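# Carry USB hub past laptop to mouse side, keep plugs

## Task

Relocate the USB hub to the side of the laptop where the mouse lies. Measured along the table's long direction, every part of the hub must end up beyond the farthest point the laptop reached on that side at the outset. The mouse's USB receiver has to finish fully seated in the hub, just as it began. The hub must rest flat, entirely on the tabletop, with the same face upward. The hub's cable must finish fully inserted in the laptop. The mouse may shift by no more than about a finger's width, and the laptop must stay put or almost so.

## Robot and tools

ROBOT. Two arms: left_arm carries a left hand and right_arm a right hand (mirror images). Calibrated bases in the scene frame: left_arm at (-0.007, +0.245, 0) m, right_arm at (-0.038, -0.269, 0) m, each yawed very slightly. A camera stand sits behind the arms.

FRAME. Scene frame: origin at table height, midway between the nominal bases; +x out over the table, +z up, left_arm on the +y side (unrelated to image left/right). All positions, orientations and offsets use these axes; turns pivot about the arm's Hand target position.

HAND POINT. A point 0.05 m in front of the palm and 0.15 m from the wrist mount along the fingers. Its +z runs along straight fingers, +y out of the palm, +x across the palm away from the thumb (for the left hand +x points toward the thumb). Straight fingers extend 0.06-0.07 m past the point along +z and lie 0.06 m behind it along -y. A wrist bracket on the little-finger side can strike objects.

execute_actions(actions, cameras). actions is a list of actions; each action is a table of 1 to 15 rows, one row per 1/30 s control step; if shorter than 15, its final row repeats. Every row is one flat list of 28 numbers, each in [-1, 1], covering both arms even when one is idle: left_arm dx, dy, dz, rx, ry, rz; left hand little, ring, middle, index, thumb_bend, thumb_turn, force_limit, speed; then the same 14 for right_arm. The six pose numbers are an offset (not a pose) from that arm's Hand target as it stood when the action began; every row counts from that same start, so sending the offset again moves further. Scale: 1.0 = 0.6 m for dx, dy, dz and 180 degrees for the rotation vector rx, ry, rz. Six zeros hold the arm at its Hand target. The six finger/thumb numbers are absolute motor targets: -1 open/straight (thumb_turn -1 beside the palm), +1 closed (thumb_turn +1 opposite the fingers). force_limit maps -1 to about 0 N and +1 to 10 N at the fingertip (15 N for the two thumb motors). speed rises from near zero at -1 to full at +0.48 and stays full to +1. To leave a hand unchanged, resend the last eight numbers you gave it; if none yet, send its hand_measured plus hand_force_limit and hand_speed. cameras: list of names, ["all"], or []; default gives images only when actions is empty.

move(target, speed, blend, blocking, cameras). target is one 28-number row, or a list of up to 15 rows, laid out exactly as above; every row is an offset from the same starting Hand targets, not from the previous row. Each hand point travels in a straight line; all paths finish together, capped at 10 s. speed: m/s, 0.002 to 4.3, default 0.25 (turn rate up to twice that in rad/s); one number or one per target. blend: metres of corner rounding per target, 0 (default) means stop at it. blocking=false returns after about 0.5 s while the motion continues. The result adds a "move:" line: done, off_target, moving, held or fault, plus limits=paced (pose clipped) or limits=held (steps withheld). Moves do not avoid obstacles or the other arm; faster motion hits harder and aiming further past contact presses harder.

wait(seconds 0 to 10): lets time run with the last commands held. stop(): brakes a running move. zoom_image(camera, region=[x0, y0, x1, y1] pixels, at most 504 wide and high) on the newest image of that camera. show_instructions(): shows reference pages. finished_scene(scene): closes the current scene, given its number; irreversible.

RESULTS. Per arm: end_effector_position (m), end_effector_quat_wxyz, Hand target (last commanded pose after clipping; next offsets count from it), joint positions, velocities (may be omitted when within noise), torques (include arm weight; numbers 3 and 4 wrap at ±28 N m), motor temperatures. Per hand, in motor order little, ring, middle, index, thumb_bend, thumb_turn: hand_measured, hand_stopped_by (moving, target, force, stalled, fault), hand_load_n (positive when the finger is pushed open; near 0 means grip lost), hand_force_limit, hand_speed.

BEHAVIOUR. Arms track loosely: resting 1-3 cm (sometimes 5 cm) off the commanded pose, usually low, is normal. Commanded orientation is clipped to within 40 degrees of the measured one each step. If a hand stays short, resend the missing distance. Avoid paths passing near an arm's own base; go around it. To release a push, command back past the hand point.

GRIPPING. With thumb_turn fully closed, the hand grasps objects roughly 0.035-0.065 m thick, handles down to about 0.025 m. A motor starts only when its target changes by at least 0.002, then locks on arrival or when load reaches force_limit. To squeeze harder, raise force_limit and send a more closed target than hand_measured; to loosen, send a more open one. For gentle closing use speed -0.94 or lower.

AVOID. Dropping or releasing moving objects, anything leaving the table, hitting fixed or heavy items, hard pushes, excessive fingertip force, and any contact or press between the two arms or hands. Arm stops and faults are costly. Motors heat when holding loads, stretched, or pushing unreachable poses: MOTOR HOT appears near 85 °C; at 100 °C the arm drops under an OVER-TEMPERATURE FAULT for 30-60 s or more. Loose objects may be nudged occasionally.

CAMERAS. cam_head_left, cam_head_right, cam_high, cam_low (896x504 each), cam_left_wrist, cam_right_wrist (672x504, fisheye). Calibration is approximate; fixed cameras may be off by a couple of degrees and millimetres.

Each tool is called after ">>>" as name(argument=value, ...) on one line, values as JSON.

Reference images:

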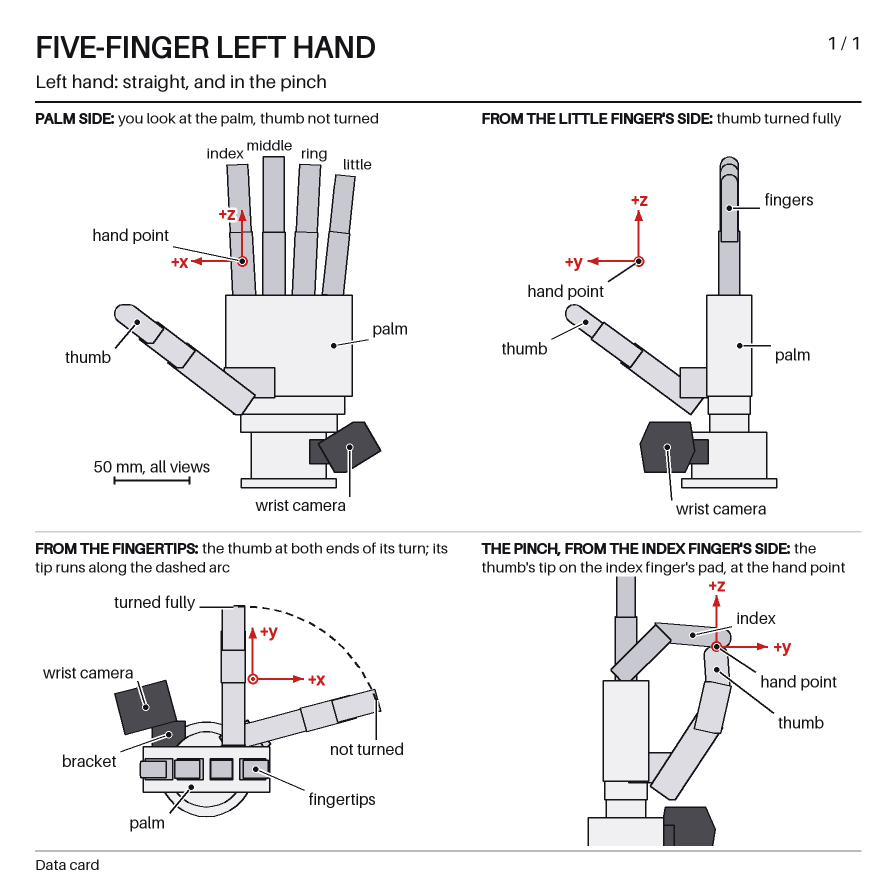

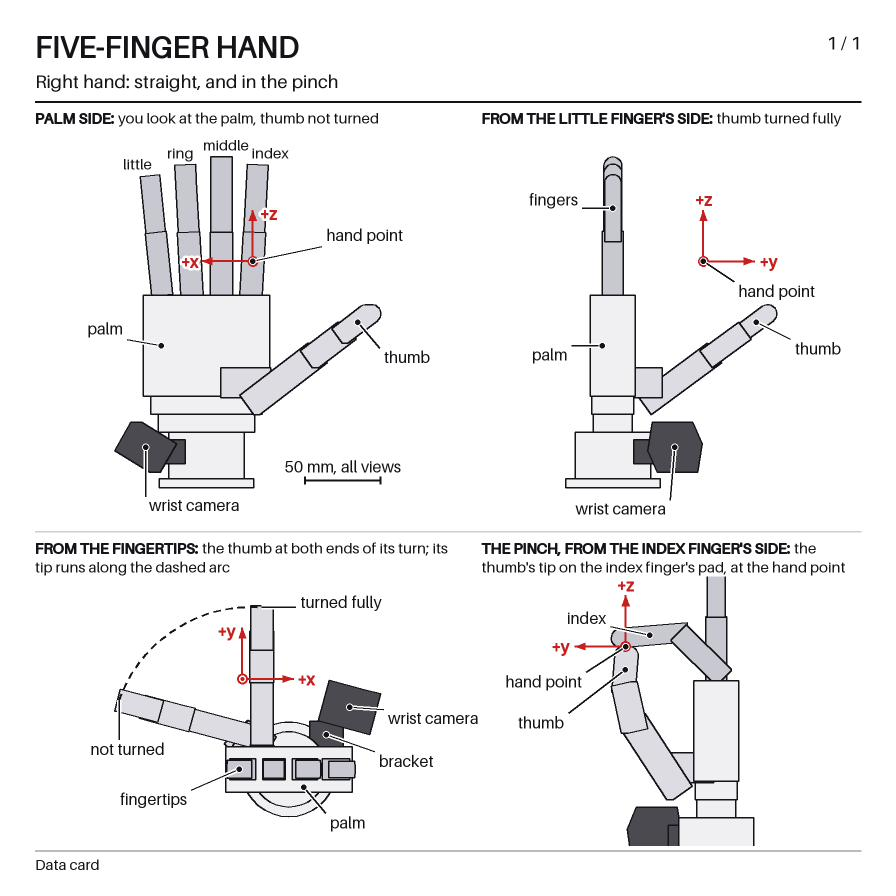

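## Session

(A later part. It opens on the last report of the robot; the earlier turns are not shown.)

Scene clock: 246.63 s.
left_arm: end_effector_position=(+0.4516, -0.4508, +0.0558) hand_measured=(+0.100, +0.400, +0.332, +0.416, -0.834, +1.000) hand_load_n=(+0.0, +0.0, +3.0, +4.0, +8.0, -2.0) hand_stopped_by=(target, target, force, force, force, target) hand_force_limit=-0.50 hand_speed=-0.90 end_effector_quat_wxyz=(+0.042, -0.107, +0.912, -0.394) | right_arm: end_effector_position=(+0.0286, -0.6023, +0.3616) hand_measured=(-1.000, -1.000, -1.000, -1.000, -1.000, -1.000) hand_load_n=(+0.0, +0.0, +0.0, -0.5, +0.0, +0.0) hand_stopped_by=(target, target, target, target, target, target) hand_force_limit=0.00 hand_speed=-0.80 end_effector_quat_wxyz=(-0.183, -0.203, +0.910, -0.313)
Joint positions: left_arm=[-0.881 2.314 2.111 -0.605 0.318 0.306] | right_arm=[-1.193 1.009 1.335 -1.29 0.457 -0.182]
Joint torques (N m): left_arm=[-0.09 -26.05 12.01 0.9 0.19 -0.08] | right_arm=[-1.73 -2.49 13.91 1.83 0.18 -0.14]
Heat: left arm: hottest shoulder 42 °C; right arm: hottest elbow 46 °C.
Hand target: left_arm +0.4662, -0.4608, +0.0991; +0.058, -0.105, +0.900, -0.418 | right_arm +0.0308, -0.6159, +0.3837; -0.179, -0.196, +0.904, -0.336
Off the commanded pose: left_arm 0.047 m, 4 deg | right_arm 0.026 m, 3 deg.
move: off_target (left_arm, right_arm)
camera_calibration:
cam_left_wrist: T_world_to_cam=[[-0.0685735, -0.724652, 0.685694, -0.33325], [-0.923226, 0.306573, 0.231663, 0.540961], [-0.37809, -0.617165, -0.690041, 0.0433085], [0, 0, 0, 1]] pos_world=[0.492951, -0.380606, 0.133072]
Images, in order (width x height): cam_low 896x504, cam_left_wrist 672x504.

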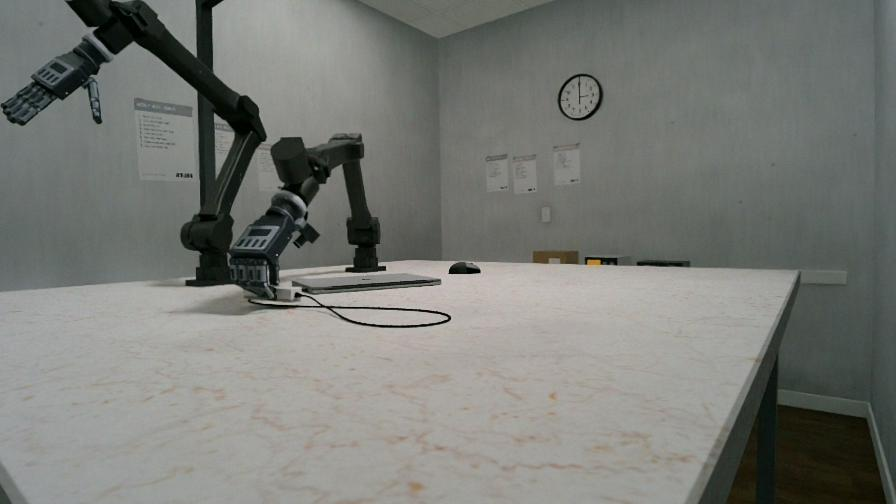

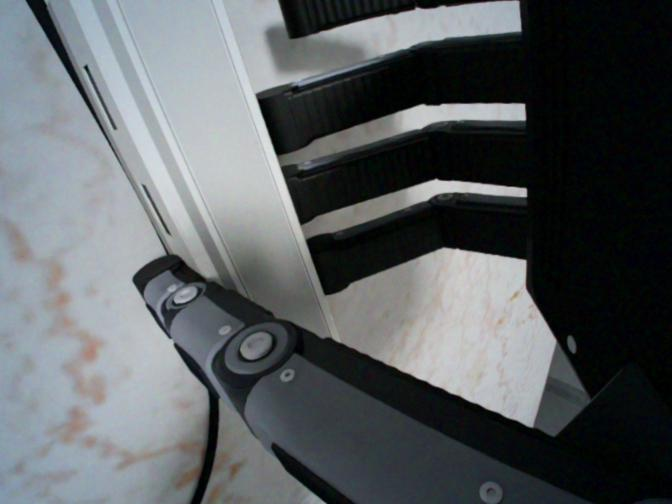

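>>> move(target=[0.0,0.03,0.08,0,0,0,0.1,0.4,0.5,0.5,-0.1,1,-0.5,-0.9,0,0,0,0,0,0,-1,-1,-1,-1,-1,-1,0,-0.8], speed=0.08, cameras=["cam_left_wrist","cam_low"])

Scene clock: 250.87 s.
left_arm: end_effector_position=(+0.4523, -0.4327, +0.1037) hand_measured=(+0.100, +0.400, +0.332, +0.416, -0.834, +1.000) hand_load_n=(+0.0, +0.0, +3.0, +4.0, +8.0, -2.0) hand_stopped_by=(target, target, force, force, force, target) hand_force_limit=-0.50 hand_speed=-0.90 end_effector_quat_wxyz=(+0.041, -0.113, +0.912, -0.392) | right_arm: end_effector_position=(+0.0286, -0.6023, +0.3616) hand_measured=(-1.000, -1.000, -1.000, -1.000, -1.000, -1.000) hand_load_n=(+0.0, +0.0, +0.0, +0.0, +0.0, +0.0) hand_stopped_by=(target, target, target, target, target, target) hand_force_limit=0.00 hand_speed=-0.80 end_effector_quat_wxyz=(-0.183, -0.203, +0.910, -0.313)
Joint positions: left_arm=[-0.865 2.242 2.111 -0.683 0.326 0.308] | right_arm=[-1.193 1.009 1.335 -1.29 0.457 -0.182]
Joint torques (N m): left_arm=[-0.09 -25.11 12.77 0.98 0.32 0.03] | right_arm=[-1.73 -2.43 13.91 1.83 0.18 -0.14]
Heat: left arm: hottest shoulder 42 °C; right arm: hottest elbow 46 °C.
Hand target: left_arm +0.4661, -0.4428, +0.1472; +0.058, -0.104, +0.900, -0.418 | right_arm +0.0308, -0.6159, +0.3837; -0.179, -0.196, +0.904, -0.336
Off the commanded pose: left_arm 0.047 m, 4 deg | right_arm 0.026 m, 3 deg.
move: off_target (left_arm, right_arm)
camera_calibration:
cam_left_wrist: T_world_to_cam=[[-0.056592, -0.726342, 0.685, -0.35906], [-0.924311, 0.29748, 0.239071, 0.520758], [-0.377421, -0.619623, -0.6882, 0.086191], [0, 0, 0, 1]] pos_world=[0.493553, -0.36231, 0.180775]
Images, in order (width x height): cam_low 896x504, cam_left_wrist 672x504.

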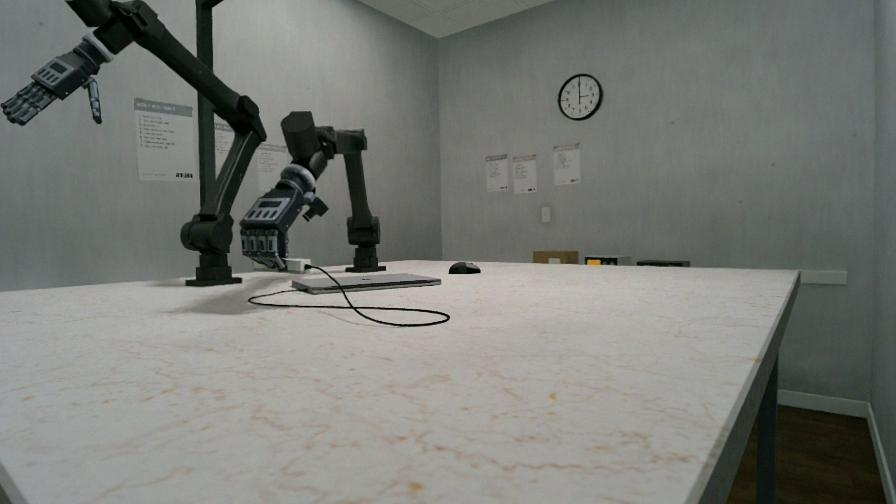

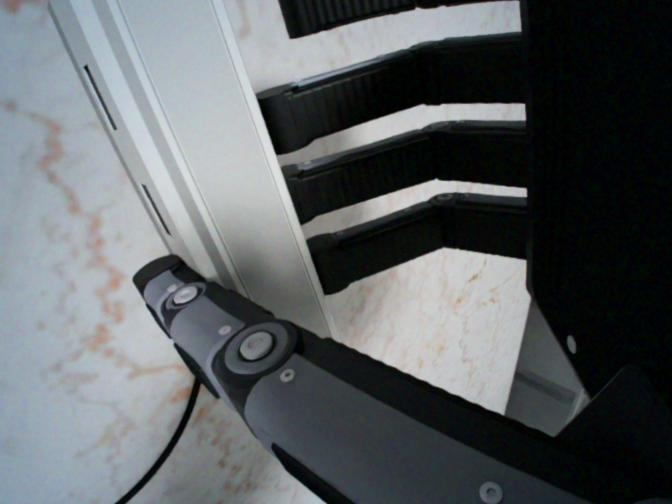

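>>> move(target=[[0.14,0.32,0.05,0,0,0,0.1,0.4,0.5,0.5,-0.1,1,-0.5,-0.9,0,0,0,0,0,0,-1,-1,-1,-1,-1,-1,0,-0.8],[0.223,0.738,0.05,0,0,0.05,0.1,0.4,0.5,0.5,-0.1,1,-0.5,-0.9,0,0,0,0,0,0,-1,-1,-1,-1,-1,-1,0,-0.8]], speed=0.15, blend=[0.05,0], cameras=["cam_left_wrist","cam_low","cam_head_right","cam_high"])

Scene clock: 267.77 s.
left_arm: end_effector_position=(+0.6068, +0.0006, +0.1698) hand_measured=(+0.100, +0.400, +0.332, +0.416, -0.834, +1.000) hand_load_n=(+0.0, +0.0, +3.0, +3.5, +8.5, -2.0) hand_stopped_by=(target, target, force, force, force, target) hand_force_limit=-0.50 hand_speed=-0.90 end_effector_quat_wxyz=(+0.090, -0.181, +0.889, -0.412) | right_arm: end_effector_position=(+0.0286, -0.6023, +0.3616) hand_measured=(-1.000, -1.000, -1.000, -1.000, -1.000, -1.000) hand_load_n=(+0.0, +0.0, +0.0, +0.0, +0.0, +0.0) hand_stopped_by=(target, target, target, target, target, target) hand_force_limit=0.00 hand_speed=-0.80 end_effector_quat_wxyz=(-0.183, -0.203, +0.910, -0.313)
Joint positions: left_arm=[-0.197 1.856 1.664 -0.766 0.663 0.735] | right_arm=[-1.193 1.009 1.335 -1.29 0.457 -0.182]
Joint torques (N m): left_arm=[-0.85 -20.37 7.16 0.69 0.6 0.06] | right_arm=[-1.73 -2.43 13.9 1.83 0.18 -0.14]
Heat: left arm: hottest shoulder 42 °C; right arm: hottest elbow 47 °C.
Hand target: left_arm +0.5998, -0.0001, +0.1774; +0.091, -0.175, +0.889, -0.413 | right_arm +0.0308, -0.6159, +0.3837; -0.179, -0.196, +0.904, -0.336
Off the commanded pose: left_arm 0.010 m, 1 deg | right_arm 0.026 m, 3 deg.
move: off_target (right_arm)
camera_calibration:
cam_left_wrist: T_world_to_cam=[[0.0316223, -0.694695, 0.718609, -0.140033], [-0.970923, 0.149342, 0.187097, 0.556057], [-0.237294, -0.703631, -0.669773, 0.370457], [0, 0, 0, 1]] pos_world=[0.632224, 0.0803422, 0.244714]
Images, in order (width x height): cam_head_right 896x504, cam_high 896x504, cam_low 896x504, cam_left_wrist 672x504.

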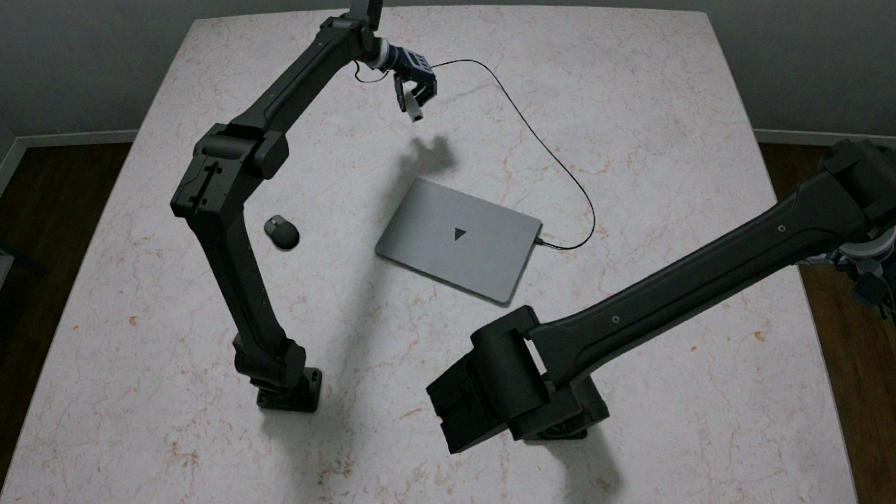

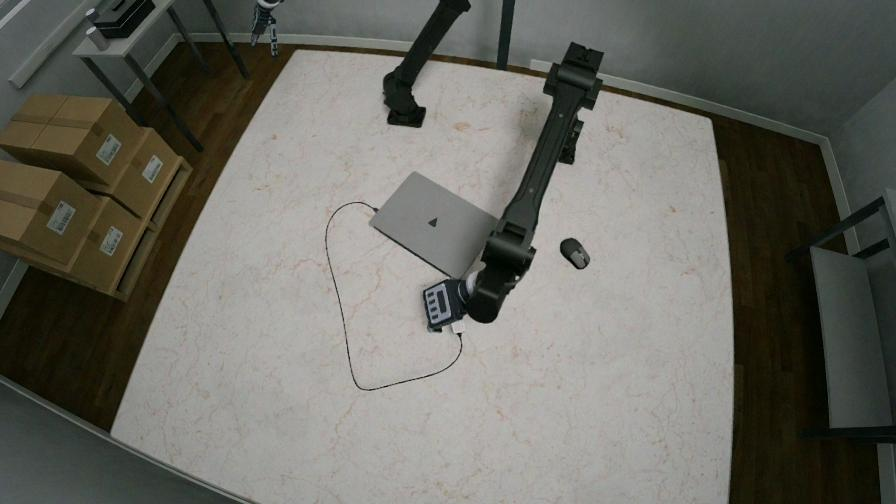

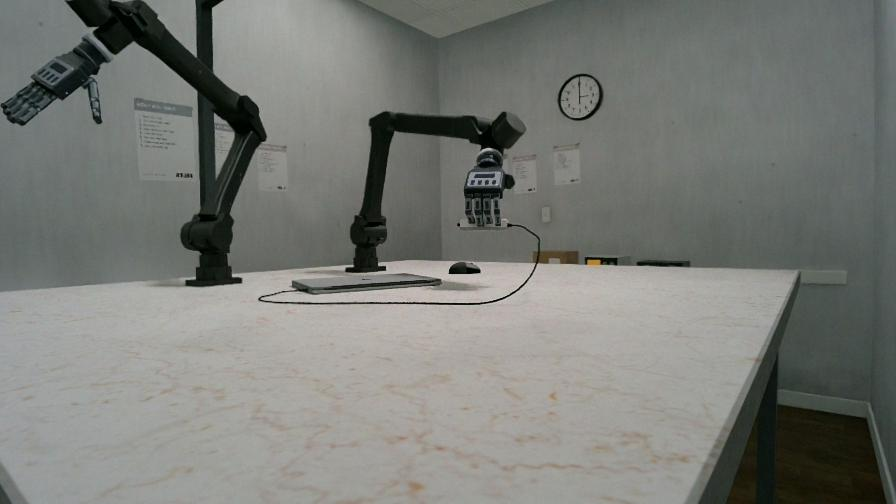

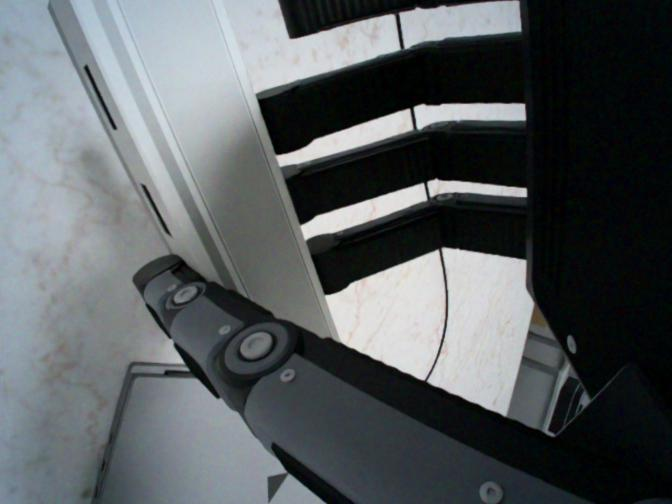

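>>> move(target=[-0.1715,0.305,-0.079,0,0,0.02,0.1,0.4,0.5,0.5,-0.1,1,-0.5,-0.9,0,0,0,0,0,0,-1,-1,-1,-1,-1,-1,0,-0.8], speed=0.15, cameras=["cam_left_wrist","cam_low","cam_head_right","cam_high"])

Scene clock: 278.60 s.
left_arm: end_effector_position=(+0.5027, +0.1831, +0.1255) hand_measured=(+0.100, +0.400, +0.332, +0.416, -0.834, +1.000) hand_load_n=(+0.0, +0.0, +3.0, +4.0, +8.0, -2.0) hand_stopped_by=(target, target, force, force, force, target) hand_force_limit=-0.50 hand_speed=-0.90 end_effector_quat_wxyz=(+0.103, -0.206, +0.883, -0.409) | right_arm: end_effector_position=(+0.0286, -0.6023, +0.3616) hand_measured=(-1.000, -1.000, -1.000, -1.000, -1.000, -1.000) hand_load_n=(+0.0, +0.0, +0.0, +0.0, +0.0, +0.0) hand_stopped_by=(target, target, target, target, target, target) hand_force_limit=0.00 hand_speed=-0.80 end_effector_quat_wxyz=(-0.183, -0.203, +0.910, -0.313)
Joint positions: left_arm=[0.122 1.608 1.229 -0.782 0.791 1.04] | right_arm=[-1.193 1.009 1.335 -1.29 0.457 -0.182]
Joint torques (N m): left_arm=[-0.44 -15.79 6.58 0.31 0.75 -0.01] | right_arm=[-1.73 -2.43 13.9 1.83 0.17 -0.13]
Heat: left arm: hottest elbow 42 °C; right arm: hottest elbow 47 °C.
Hand target: left_arm +0.4969, +0.1830, +0.1300; +0.103, -0.203, +0.883, -0.410 | right_arm +0.0308, -0.6159, +0.3837; -0.179, -0.196, +0.904, -0.336
Off the commanded pose: left_arm 0.007 m, 0 deg | right_arm 0.026 m, 3 deg.
move: off_target (right_arm)
camera_calibration:
cam_left_wrist: T_world_to_cam=[[0.0701971, -0.692303, 0.718184, 0.00203822], [-0.97823, 0.0931744, 0.185431, 0.450229], [-0.195291, -0.715566, -0.670691, 0.425625], [0, 0, 0, 1]] pos_world=[0.523405, 0.264024, 0.200512]
Images, in order (width x height): cam_head_right 896x504, cam_high 896x504, cam_low 896x504, cam_left_wrist 672x504.

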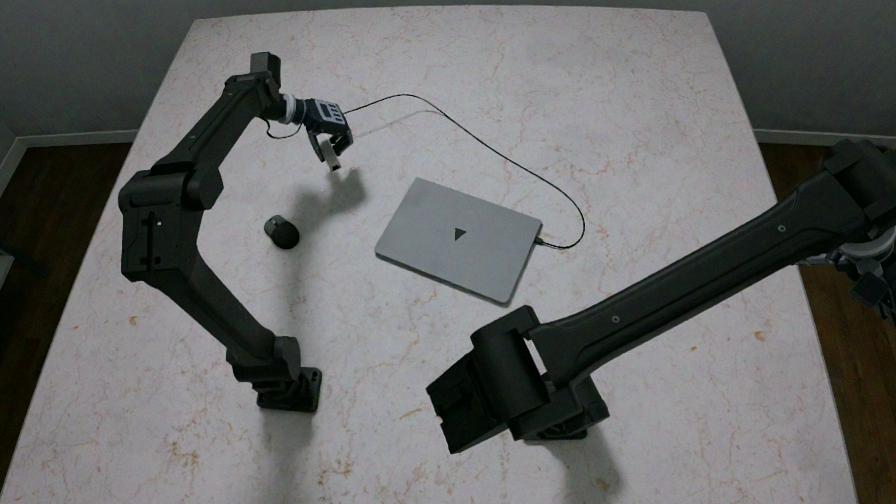

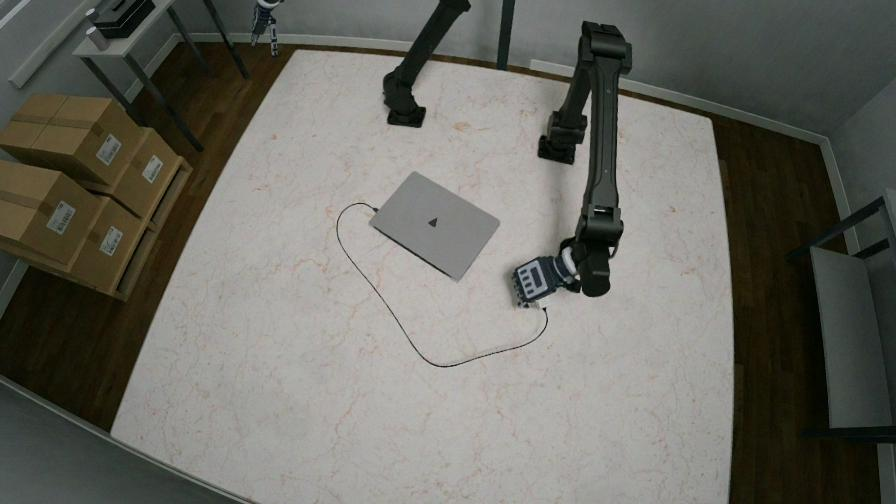

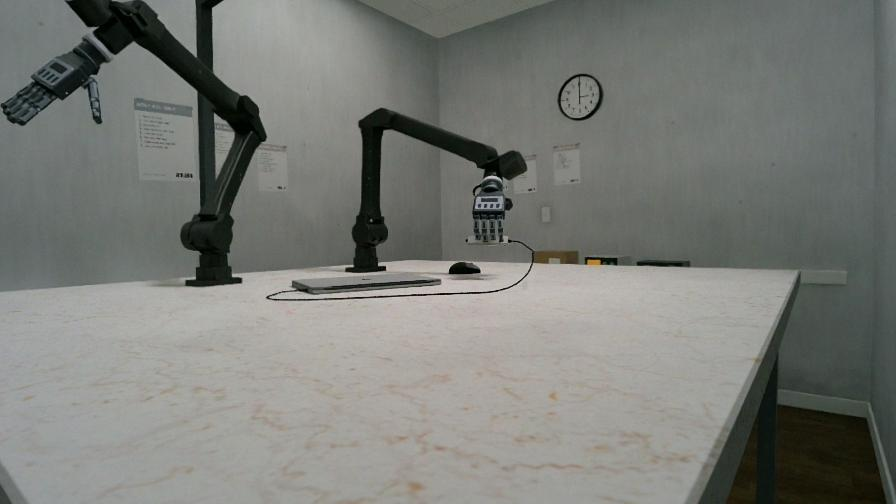

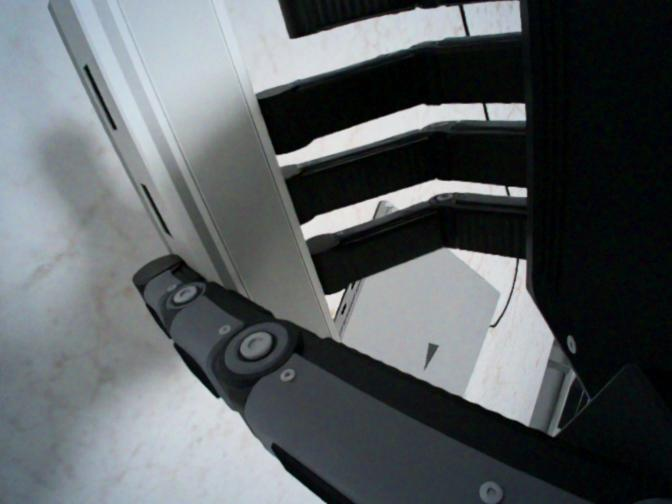

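>>> move(target=[0,0,-0.11,0,0,0,0.1,0.4,0.5,0.5,-0.1,1,-0.5,-0.9,0,0,0,0,0,0,-1,-1,-1,-1,-1,-1,0,-0.8], speed=0.12, cameras=["cam_low"])

>>> zoom_image(camera="cam_low", region=[430, 220, 550, 320])

Scene clock: 286.03 s.
left_arm: end_effector_position=(+0.4958, +0.1824, +0.0685) hand_measured=(+0.100, +0.400, +0.332, +0.416, -0.834, +1.000) hand_load_n=(+0.0, +0.5, +3.0, +3.5, +8.0, -2.0) hand_stopped_by=(target, target, force, force, force, target) hand_force_limit=-0.50 hand_speed=-0.90 end_effector_quat_wxyz=(+0.101, -0.206, +0.884, -0.408) | right_arm: end_effector_position=(+0.0286, -0.6023, +0.3616) hand_measured=(-1.000, -1.000, -1.000, -1.000, -1.000, -1.000) hand_load_n=(+0.0, +0.0, +0.0, +0.0, +0.0, +0.0) hand_stopped_by=(target, target, target, target, target, target) hand_force_limit=0.00 hand_speed=-0.80 end_effector_quat_wxyz=(-0.183, -0.203, +0.910, -0.313)
Joint positions: left_arm=[0.122 1.661 1.131 -0.637 0.791 1.044] | right_arm=[-1.193 1.009 1.335 -1.29 0.457 -0.182]
Joint torques (N m): left_arm=[-0.38 -14.04 6.27 1.5 0.72 0.03] | right_arm=[-1.67 -2.43 13.9 1.83 0.18 -0.14]
Heat: left arm: hottest elbow 41 °C; right arm: hottest elbow 47 °C.
Hand target: left_arm +0.4970, +0.1830, +0.0639; +0.103, -0.203, +0.883, -0.410 | right_arm +0.0308, -0.6159, +0.3837; -0.179, -0.196, +0.904, -0.336
Off the commanded pose: left_arm 0.005 m, 1 deg | right_arm 0.026 m, 3 deg.
move: off_target (right_arm)
Images, in order (width x height): cam_low 896x504.

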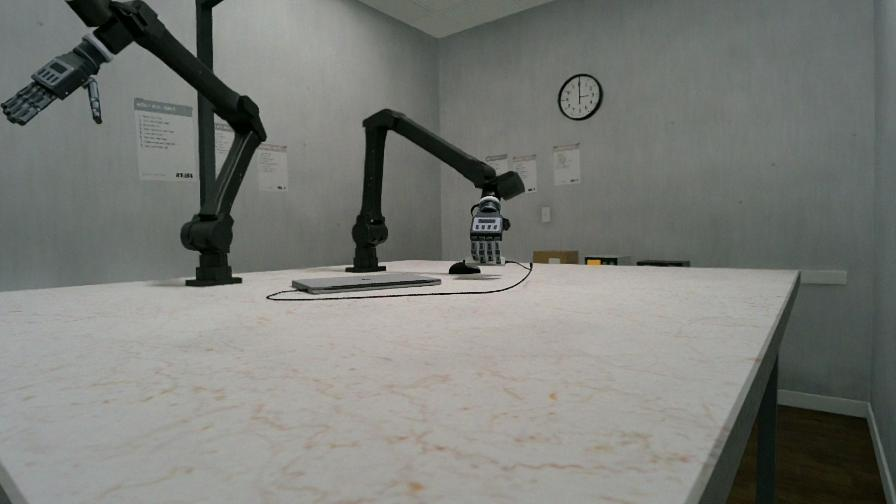

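Scaled by 4.200 from the camera's 896x504 image, which has a finer 1280x720 frame.

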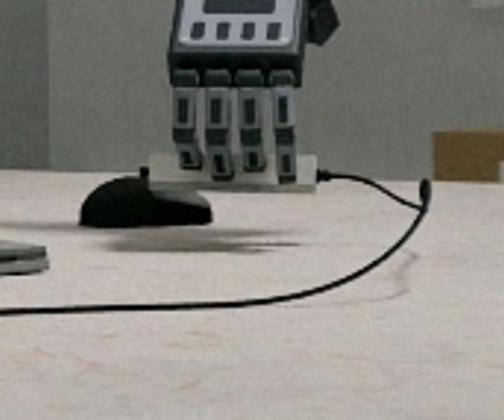

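>>> move(target=[0,0,-0.04,0,0,0,0.1,0.4,0.5,0.5,-0.1,1,-0.5,-0.9,0,0,0,0,0,0,-1,-1,-1,-1,-1,-1,0,-0.8], speed=0.06, cameras=["cam_low"])

>>> zoom_image(camera="cam_low", region=[430, 220, 550, 320])

Scene clock: 292.40 s.
left_arm: end_effector_position=(+0.4970, +0.1826, +0.0468) hand_measured=(+0.100, +0.400, +0.332, +0.416, -0.834, +1.000) hand_load_n=(+0.0, +0.0, +3.0, +3.5, +8.0, -2.0) hand_stopped_by=(target, target, force, force, force, target) hand_force_limit=-0.50 hand_speed=-0.90 end_effector_quat_wxyz=(+0.103, -0.205, +0.884, -0.408) | right_arm: end_effector_position=(+0.0286, -0.6023, +0.3616) hand_measured=(-1.000, -1.000, -1.000, -1.000, -1.000, -1.000) hand_load_n=(+0.0, +0.0, +0.0, +0.0, +0.0, -0.5) hand_stopped_by=(target, target, target, target, target, target) hand_force_limit=0.00 hand_speed=-0.80 end_effector_quat_wxyz=(-0.183, -0.203, +0.910, -0.313)
Joint positions: left_arm=[0.122 1.692 1.105 -0.575 0.791 1.044] | right_arm=[-1.193 1.009 1.335 -1.29 0.457 -0.182]
Joint torques (N m): left_arm=[-0.62 -13.86 5.98 1.28 0.73 0.04] | right_arm=[-1.73 -2.43 13.9 1.81 0.17 -0.14]
Heat: left arm: hottest elbow 41 °C; right arm: hottest elbow 47 °C.
Hand target: left_arm +0.4969, +0.1830, +0.0400; +0.103, -0.203, +0.883, -0.410 | right_arm +0.0308, -0.6159, +0.3837; -0.179, -0.196, +0.904, -0.336
Off the commanded pose: left_arm 0.007 m, 0 deg | right_arm 0.026 m, 3 deg.
move: off_target (right_arm)
Images, in order (width x height): cam_low 896x504.

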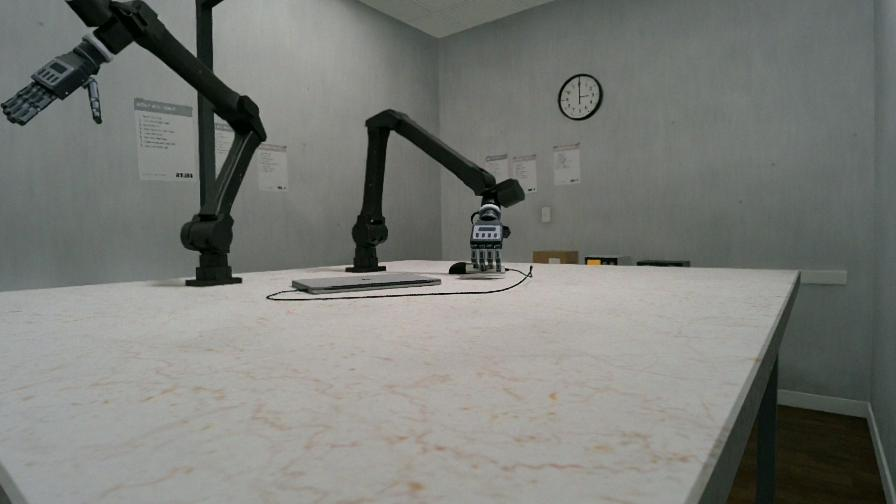

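Scaled by 4.200 from the camera's 896x504 image, which has a finer 1280x720 frame.

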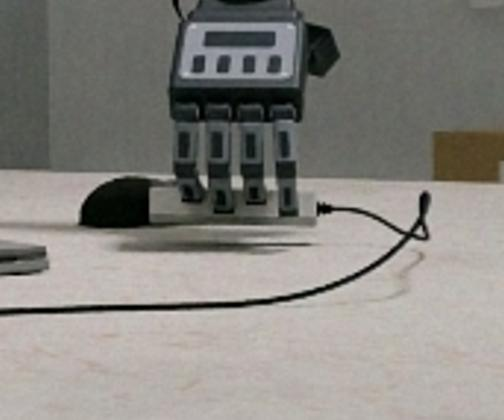

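>>> move(target=[0,0,-0.022,0,0,0,0.1,0.4,0.5,0.5,-0.1,1,-0.5,-0.9,0,0,0,0,0,0,-1,-1,-1,-1,-1,-1,0,-0.8], speed=0.04, cameras=["cam_low","cam_left_wrist"])

>>> zoom_image(camera="cam_low", region=[430, 220, 550, 320])

Scene clock: 297.23 s.
left_arm: end_effector_position=(+0.4979, +0.1826, +0.0352) hand_measured=(+0.100, +0.400, +0.332, +0.416, -0.834, +1.000) hand_load_n=(+0.0, +0.0, +2.5, +4.5, +8.5, -2.0) hand_stopped_by=(target, target, force, force, force, target) hand_force_limit=-0.50 hand_speed=-0.90 end_effector_quat_wxyz=(+0.105, -0.204, +0.883, -0.409) | right_arm: end_effector_position=(+0.0286, -0.6023, +0.3616) hand_measured=(-1.000, -1.000, -1.000, -1.000, -1.000, -1.000) hand_load_n=(+0.0, +0.0, +0.0, +0.0, +0.0, +0.0) hand_stopped_by=(target, target, target, target, target, target) hand_force_limit=0.00 hand_speed=-0.80 end_effector_quat_wxyz=(-0.183, -0.203, +0.910, -0.313)
Joint positions: left_arm=[0.122 1.71 1.092 -0.54 0.792 1.044] | right_arm=[-1.193 1.009 1.335 -1.29 0.457 -0.182]
Joint torques (N m): left_arm=[-0.32 -13.57 5.81 1.42 0.72 0.03] | right_arm=[-1.67 -2.49 13.9 1.81 0.18 -0.14]
Heat: left arm: hottest elbow 41 °C; right arm: hottest elbow 47 °C.
Hand target: left_arm +0.4968, +0.1830, +0.0266; +0.103, -0.203, +0.883, -0.410 | right_arm +0.0308, -0.6159, +0.3837; -0.179, -0.196, +0.904, -0.336
Off the commanded pose: left_arm 0.008 m, 0 deg | right_arm 0.026 m, 3 deg.
move: off_target (right_arm)
camera_calibration:
cam_left_wrist: T_world_to_cam=[[0.0651105, -0.693043, 0.71795, 0.0696146], [-0.97886, 0.0954363, 0.180898, 0.462354], [-0.193888, -0.714551, -0.672179, 0.362892], [0, 0, 0, 1]] pos_world=[0.518408, 0.263426, 0.11031]
Images, in order (width x height): cam_low 896x504, cam_left_wrist 672x504.

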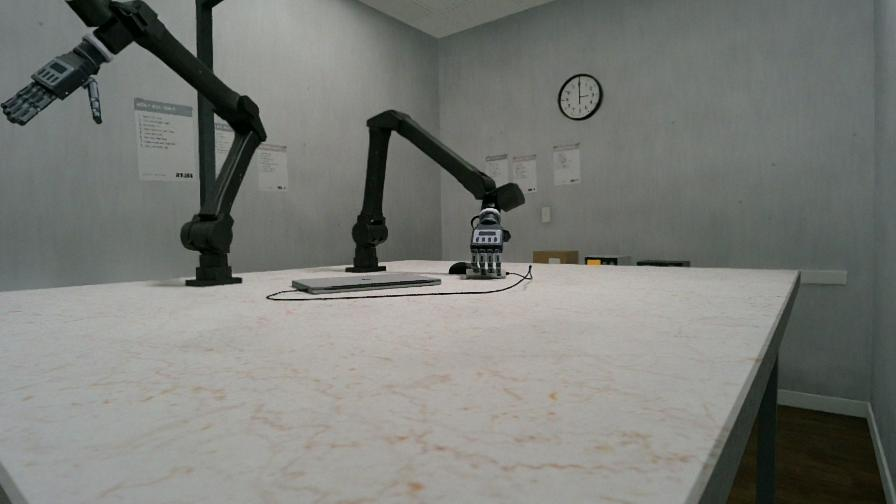

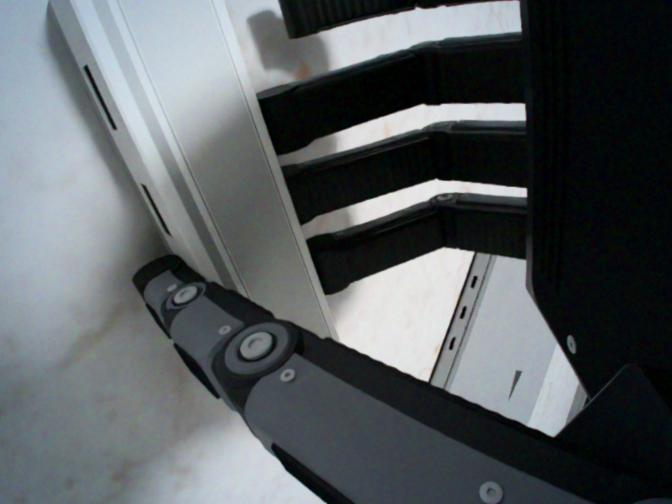

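Scaled by 4.200 from the camera's 896x504 image, which has a finer 1280x720 frame.

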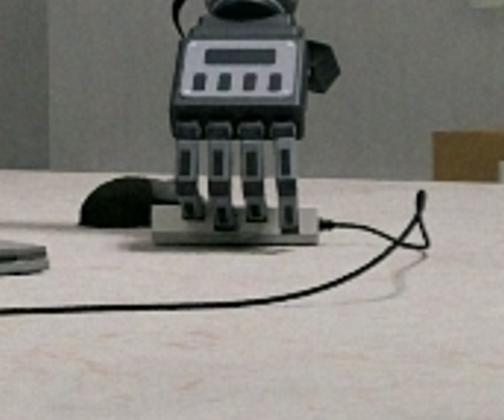

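>>> move(target=[0,0,-0.008,0,0,0,0.1,0.4,0.5,0.5,-0.1,1,-0.5,-0.9,0,0,0,0,0,0,-1,-1,-1,-1,-1,-1,0,-0.8], speed=0.03, cameras=["cam_low"])

>>> zoom_image(camera="cam_low", region=[430, 220, 550, 320])

Scene clock: 303.23 s.
left_arm: end_effector_position=(+0.5006, +0.1829, +0.0346) hand_measured=(+0.100, +0.400, +0.332, +0.416, -0.834, +1.000) hand_load_n=(+0.0, +0.0, +2.5, +4.0, +8.5, -2.0) hand_stopped_by=(target, target, force, force, force, target) hand_force_limit=-0.50 hand_speed=-0.90 end_effector_quat_wxyz=(+0.109, -0.202, +0.883, -0.409) | right_arm: end_effector_position=(+0.0286, -0.6023, +0.3616) hand_measured=(-1.000, -1.000, -1.000, -1.000, -1.000, -1.000) hand_load_n=(+0.0, +0.0, +0.0, +0.0, +0.0, +0.0) hand_stopped_by=(target, target, target, target, target, target) hand_force_limit=0.00 hand_speed=-0.80 end_effector_quat_wxyz=(-0.183, -0.203, +0.910, -0.313)
Joint positions: left_arm=[0.122 1.713 1.092 -0.528 0.792 1.044] | right_arm=[-1.193 1.009 1.335 -1.29 0.457 -0.182]
Joint torques (N m): left_arm=[-0.67 -13.33 5.37 1.32 0.72 0.03] | right_arm=[-1.73 -2.37 13.93 1.81 0.18 -0.14]
Heat: left arm: hottest elbow 41 °C; right arm: hottest elbow 47 °C.
Hand target: left_arm +0.4969, +0.1830, +0.0218; +0.103, -0.203, +0.883, -0.410 | right_arm +0.0308, -0.6159, +0.3837; -0.179, -0.196, +0.904, -0.336
Off the commanded pose: left_arm 0.013 m, 1 deg | right_arm 0.026 m, 3 deg.
move: off_target (left_arm, right_arm)
Images, in order (width x height): cam_low 896x504.

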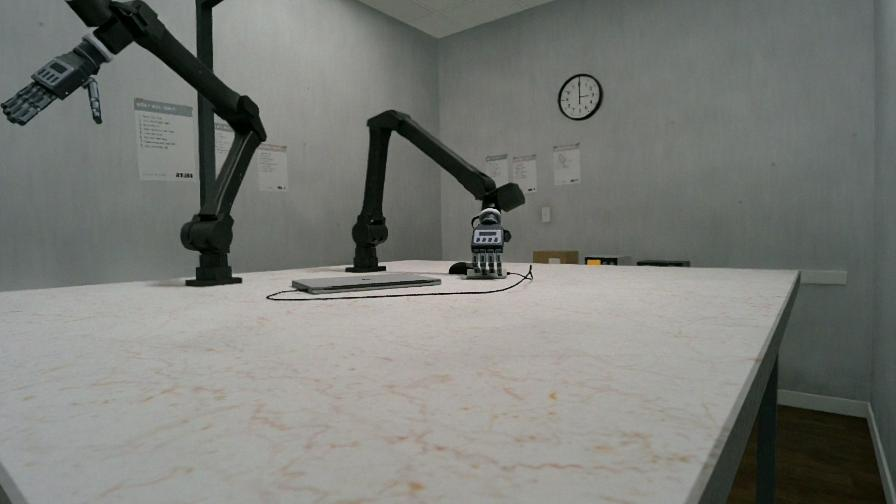

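Scaled by 4.200 from the camera's 896x504 image, which has a finer 1280x720 frame.

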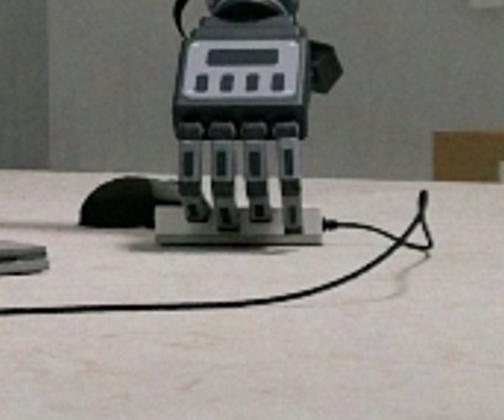

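>>> move(target=[0,0,0.004,0,0,0,0,0,0,0,-1,1,-0.5,-0.85,0,0,0,0,0,0,-1,-1,-1,-1,-1,-1,0,-0.8], cameras=["cam_low","cam_left_wrist"])

>>> zoom_image(camera="cam_low", region=[430, 220, 550, 320])

Scene clock: 308.70 s.
left_arm: end_effector_position=(+0.5008, +0.1837, +0.0360) hand_measured=(+0.000, +0.000, +0.000, +0.000, -1.000, +1.000) hand_load_n=(+0.0, +0.0, -2.5, +0.0, +0.0, +0.0) hand_stopped_by=(target, target, target, target, target, target) hand_force_limit=-0.50 hand_speed=-0.85 end_effector_quat_wxyz=(+0.110, -0.202, +0.882, -0.412) | right_arm: end_effector_position=(+0.0286, -0.6023, +0.3616) hand_measured=(-1.000, -1.000, -1.000, -1.000, -1.000, -1.000) hand_load_n=(+0.0, +0.0, +0.0, +0.0, +0.0, +0.0) hand_stopped_by=(target, target, target, target, target, target) hand_force_limit=0.00 hand_speed=-0.80 end_effector_quat_wxyz=(-0.183, -0.203, +0.910, -0.313)
Joint positions: left_arm=[0.126 1.711 1.092 -0.528 0.798 1.044] | right_arm=[-1.193 1.009 1.335 -1.29 0.457 -0.182]
Joint torques (N m): left_arm=[-0.85 -13.57 5.55 1.26 0.43 0.04] | right_arm=[-1.67 -2.43 13.9 1.83 0.18 -0.14]
Heat: left arm: hottest elbow 40 °C; right arm: hottest elbow 47 °C.
Hand target: left_arm +0.4968, +0.1829, +0.0242; +0.103, -0.203, +0.883, -0.410 | right_arm +0.0308, -0.6159, +0.3837; -0.179, -0.196, +0.904, -0.336
Off the commanded pose: left_arm 0.012 m, 1 deg | right_arm 0.026 m, 3 deg.
move: off_target (left_arm, right_arm)
camera_calibration:
cam_left_wrist: T_world_to_cam=[[0.0572709, -0.689574, 0.721947, 0.0727365], [-0.98107, 0.0951191, 0.168681, 0.466551], [-0.184989, -0.717941, -0.671073, 0.360948], [0, 0, 0, 1]] pos_world=[0.520325, 0.264919, 0.111013]
Images, in order (width x height): cam_low 896x504, cam_left_wrist 672x504.

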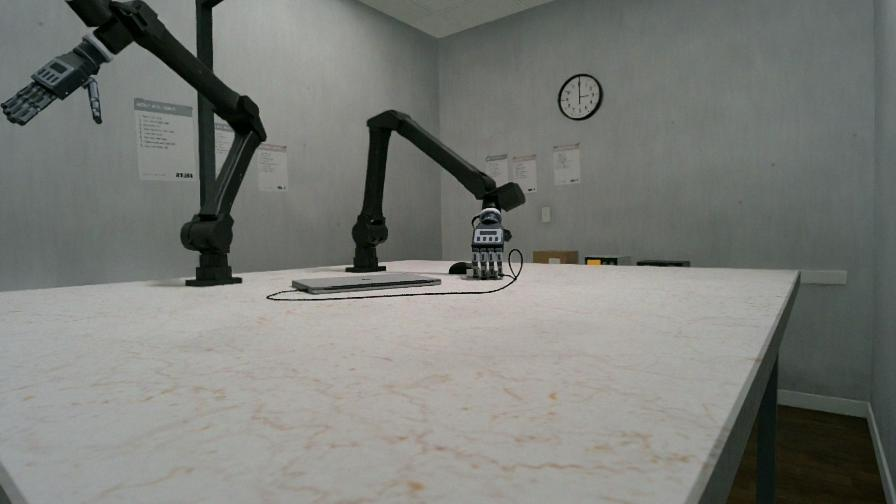

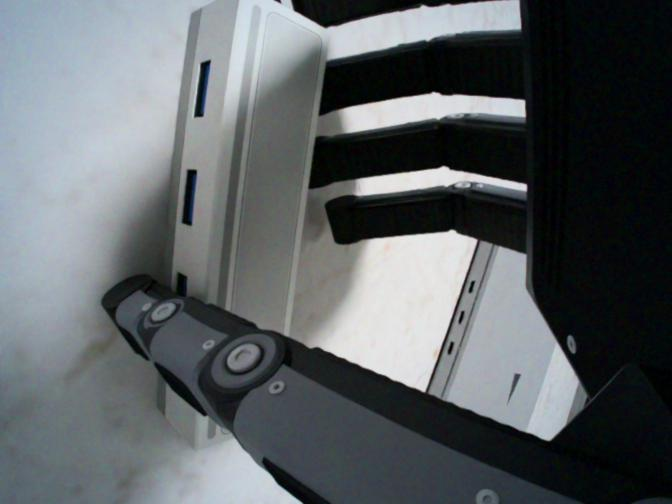

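Scaled by 4.200 from the camera's 896x504 image, which has a finer 1280x720 frame.

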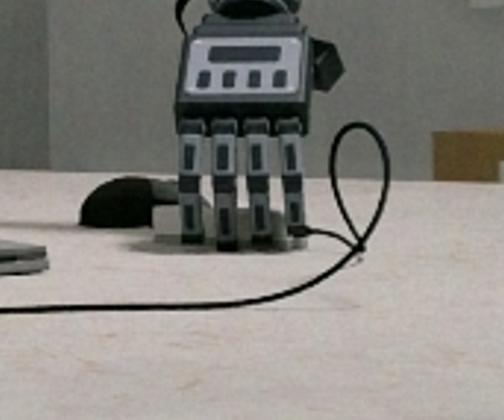

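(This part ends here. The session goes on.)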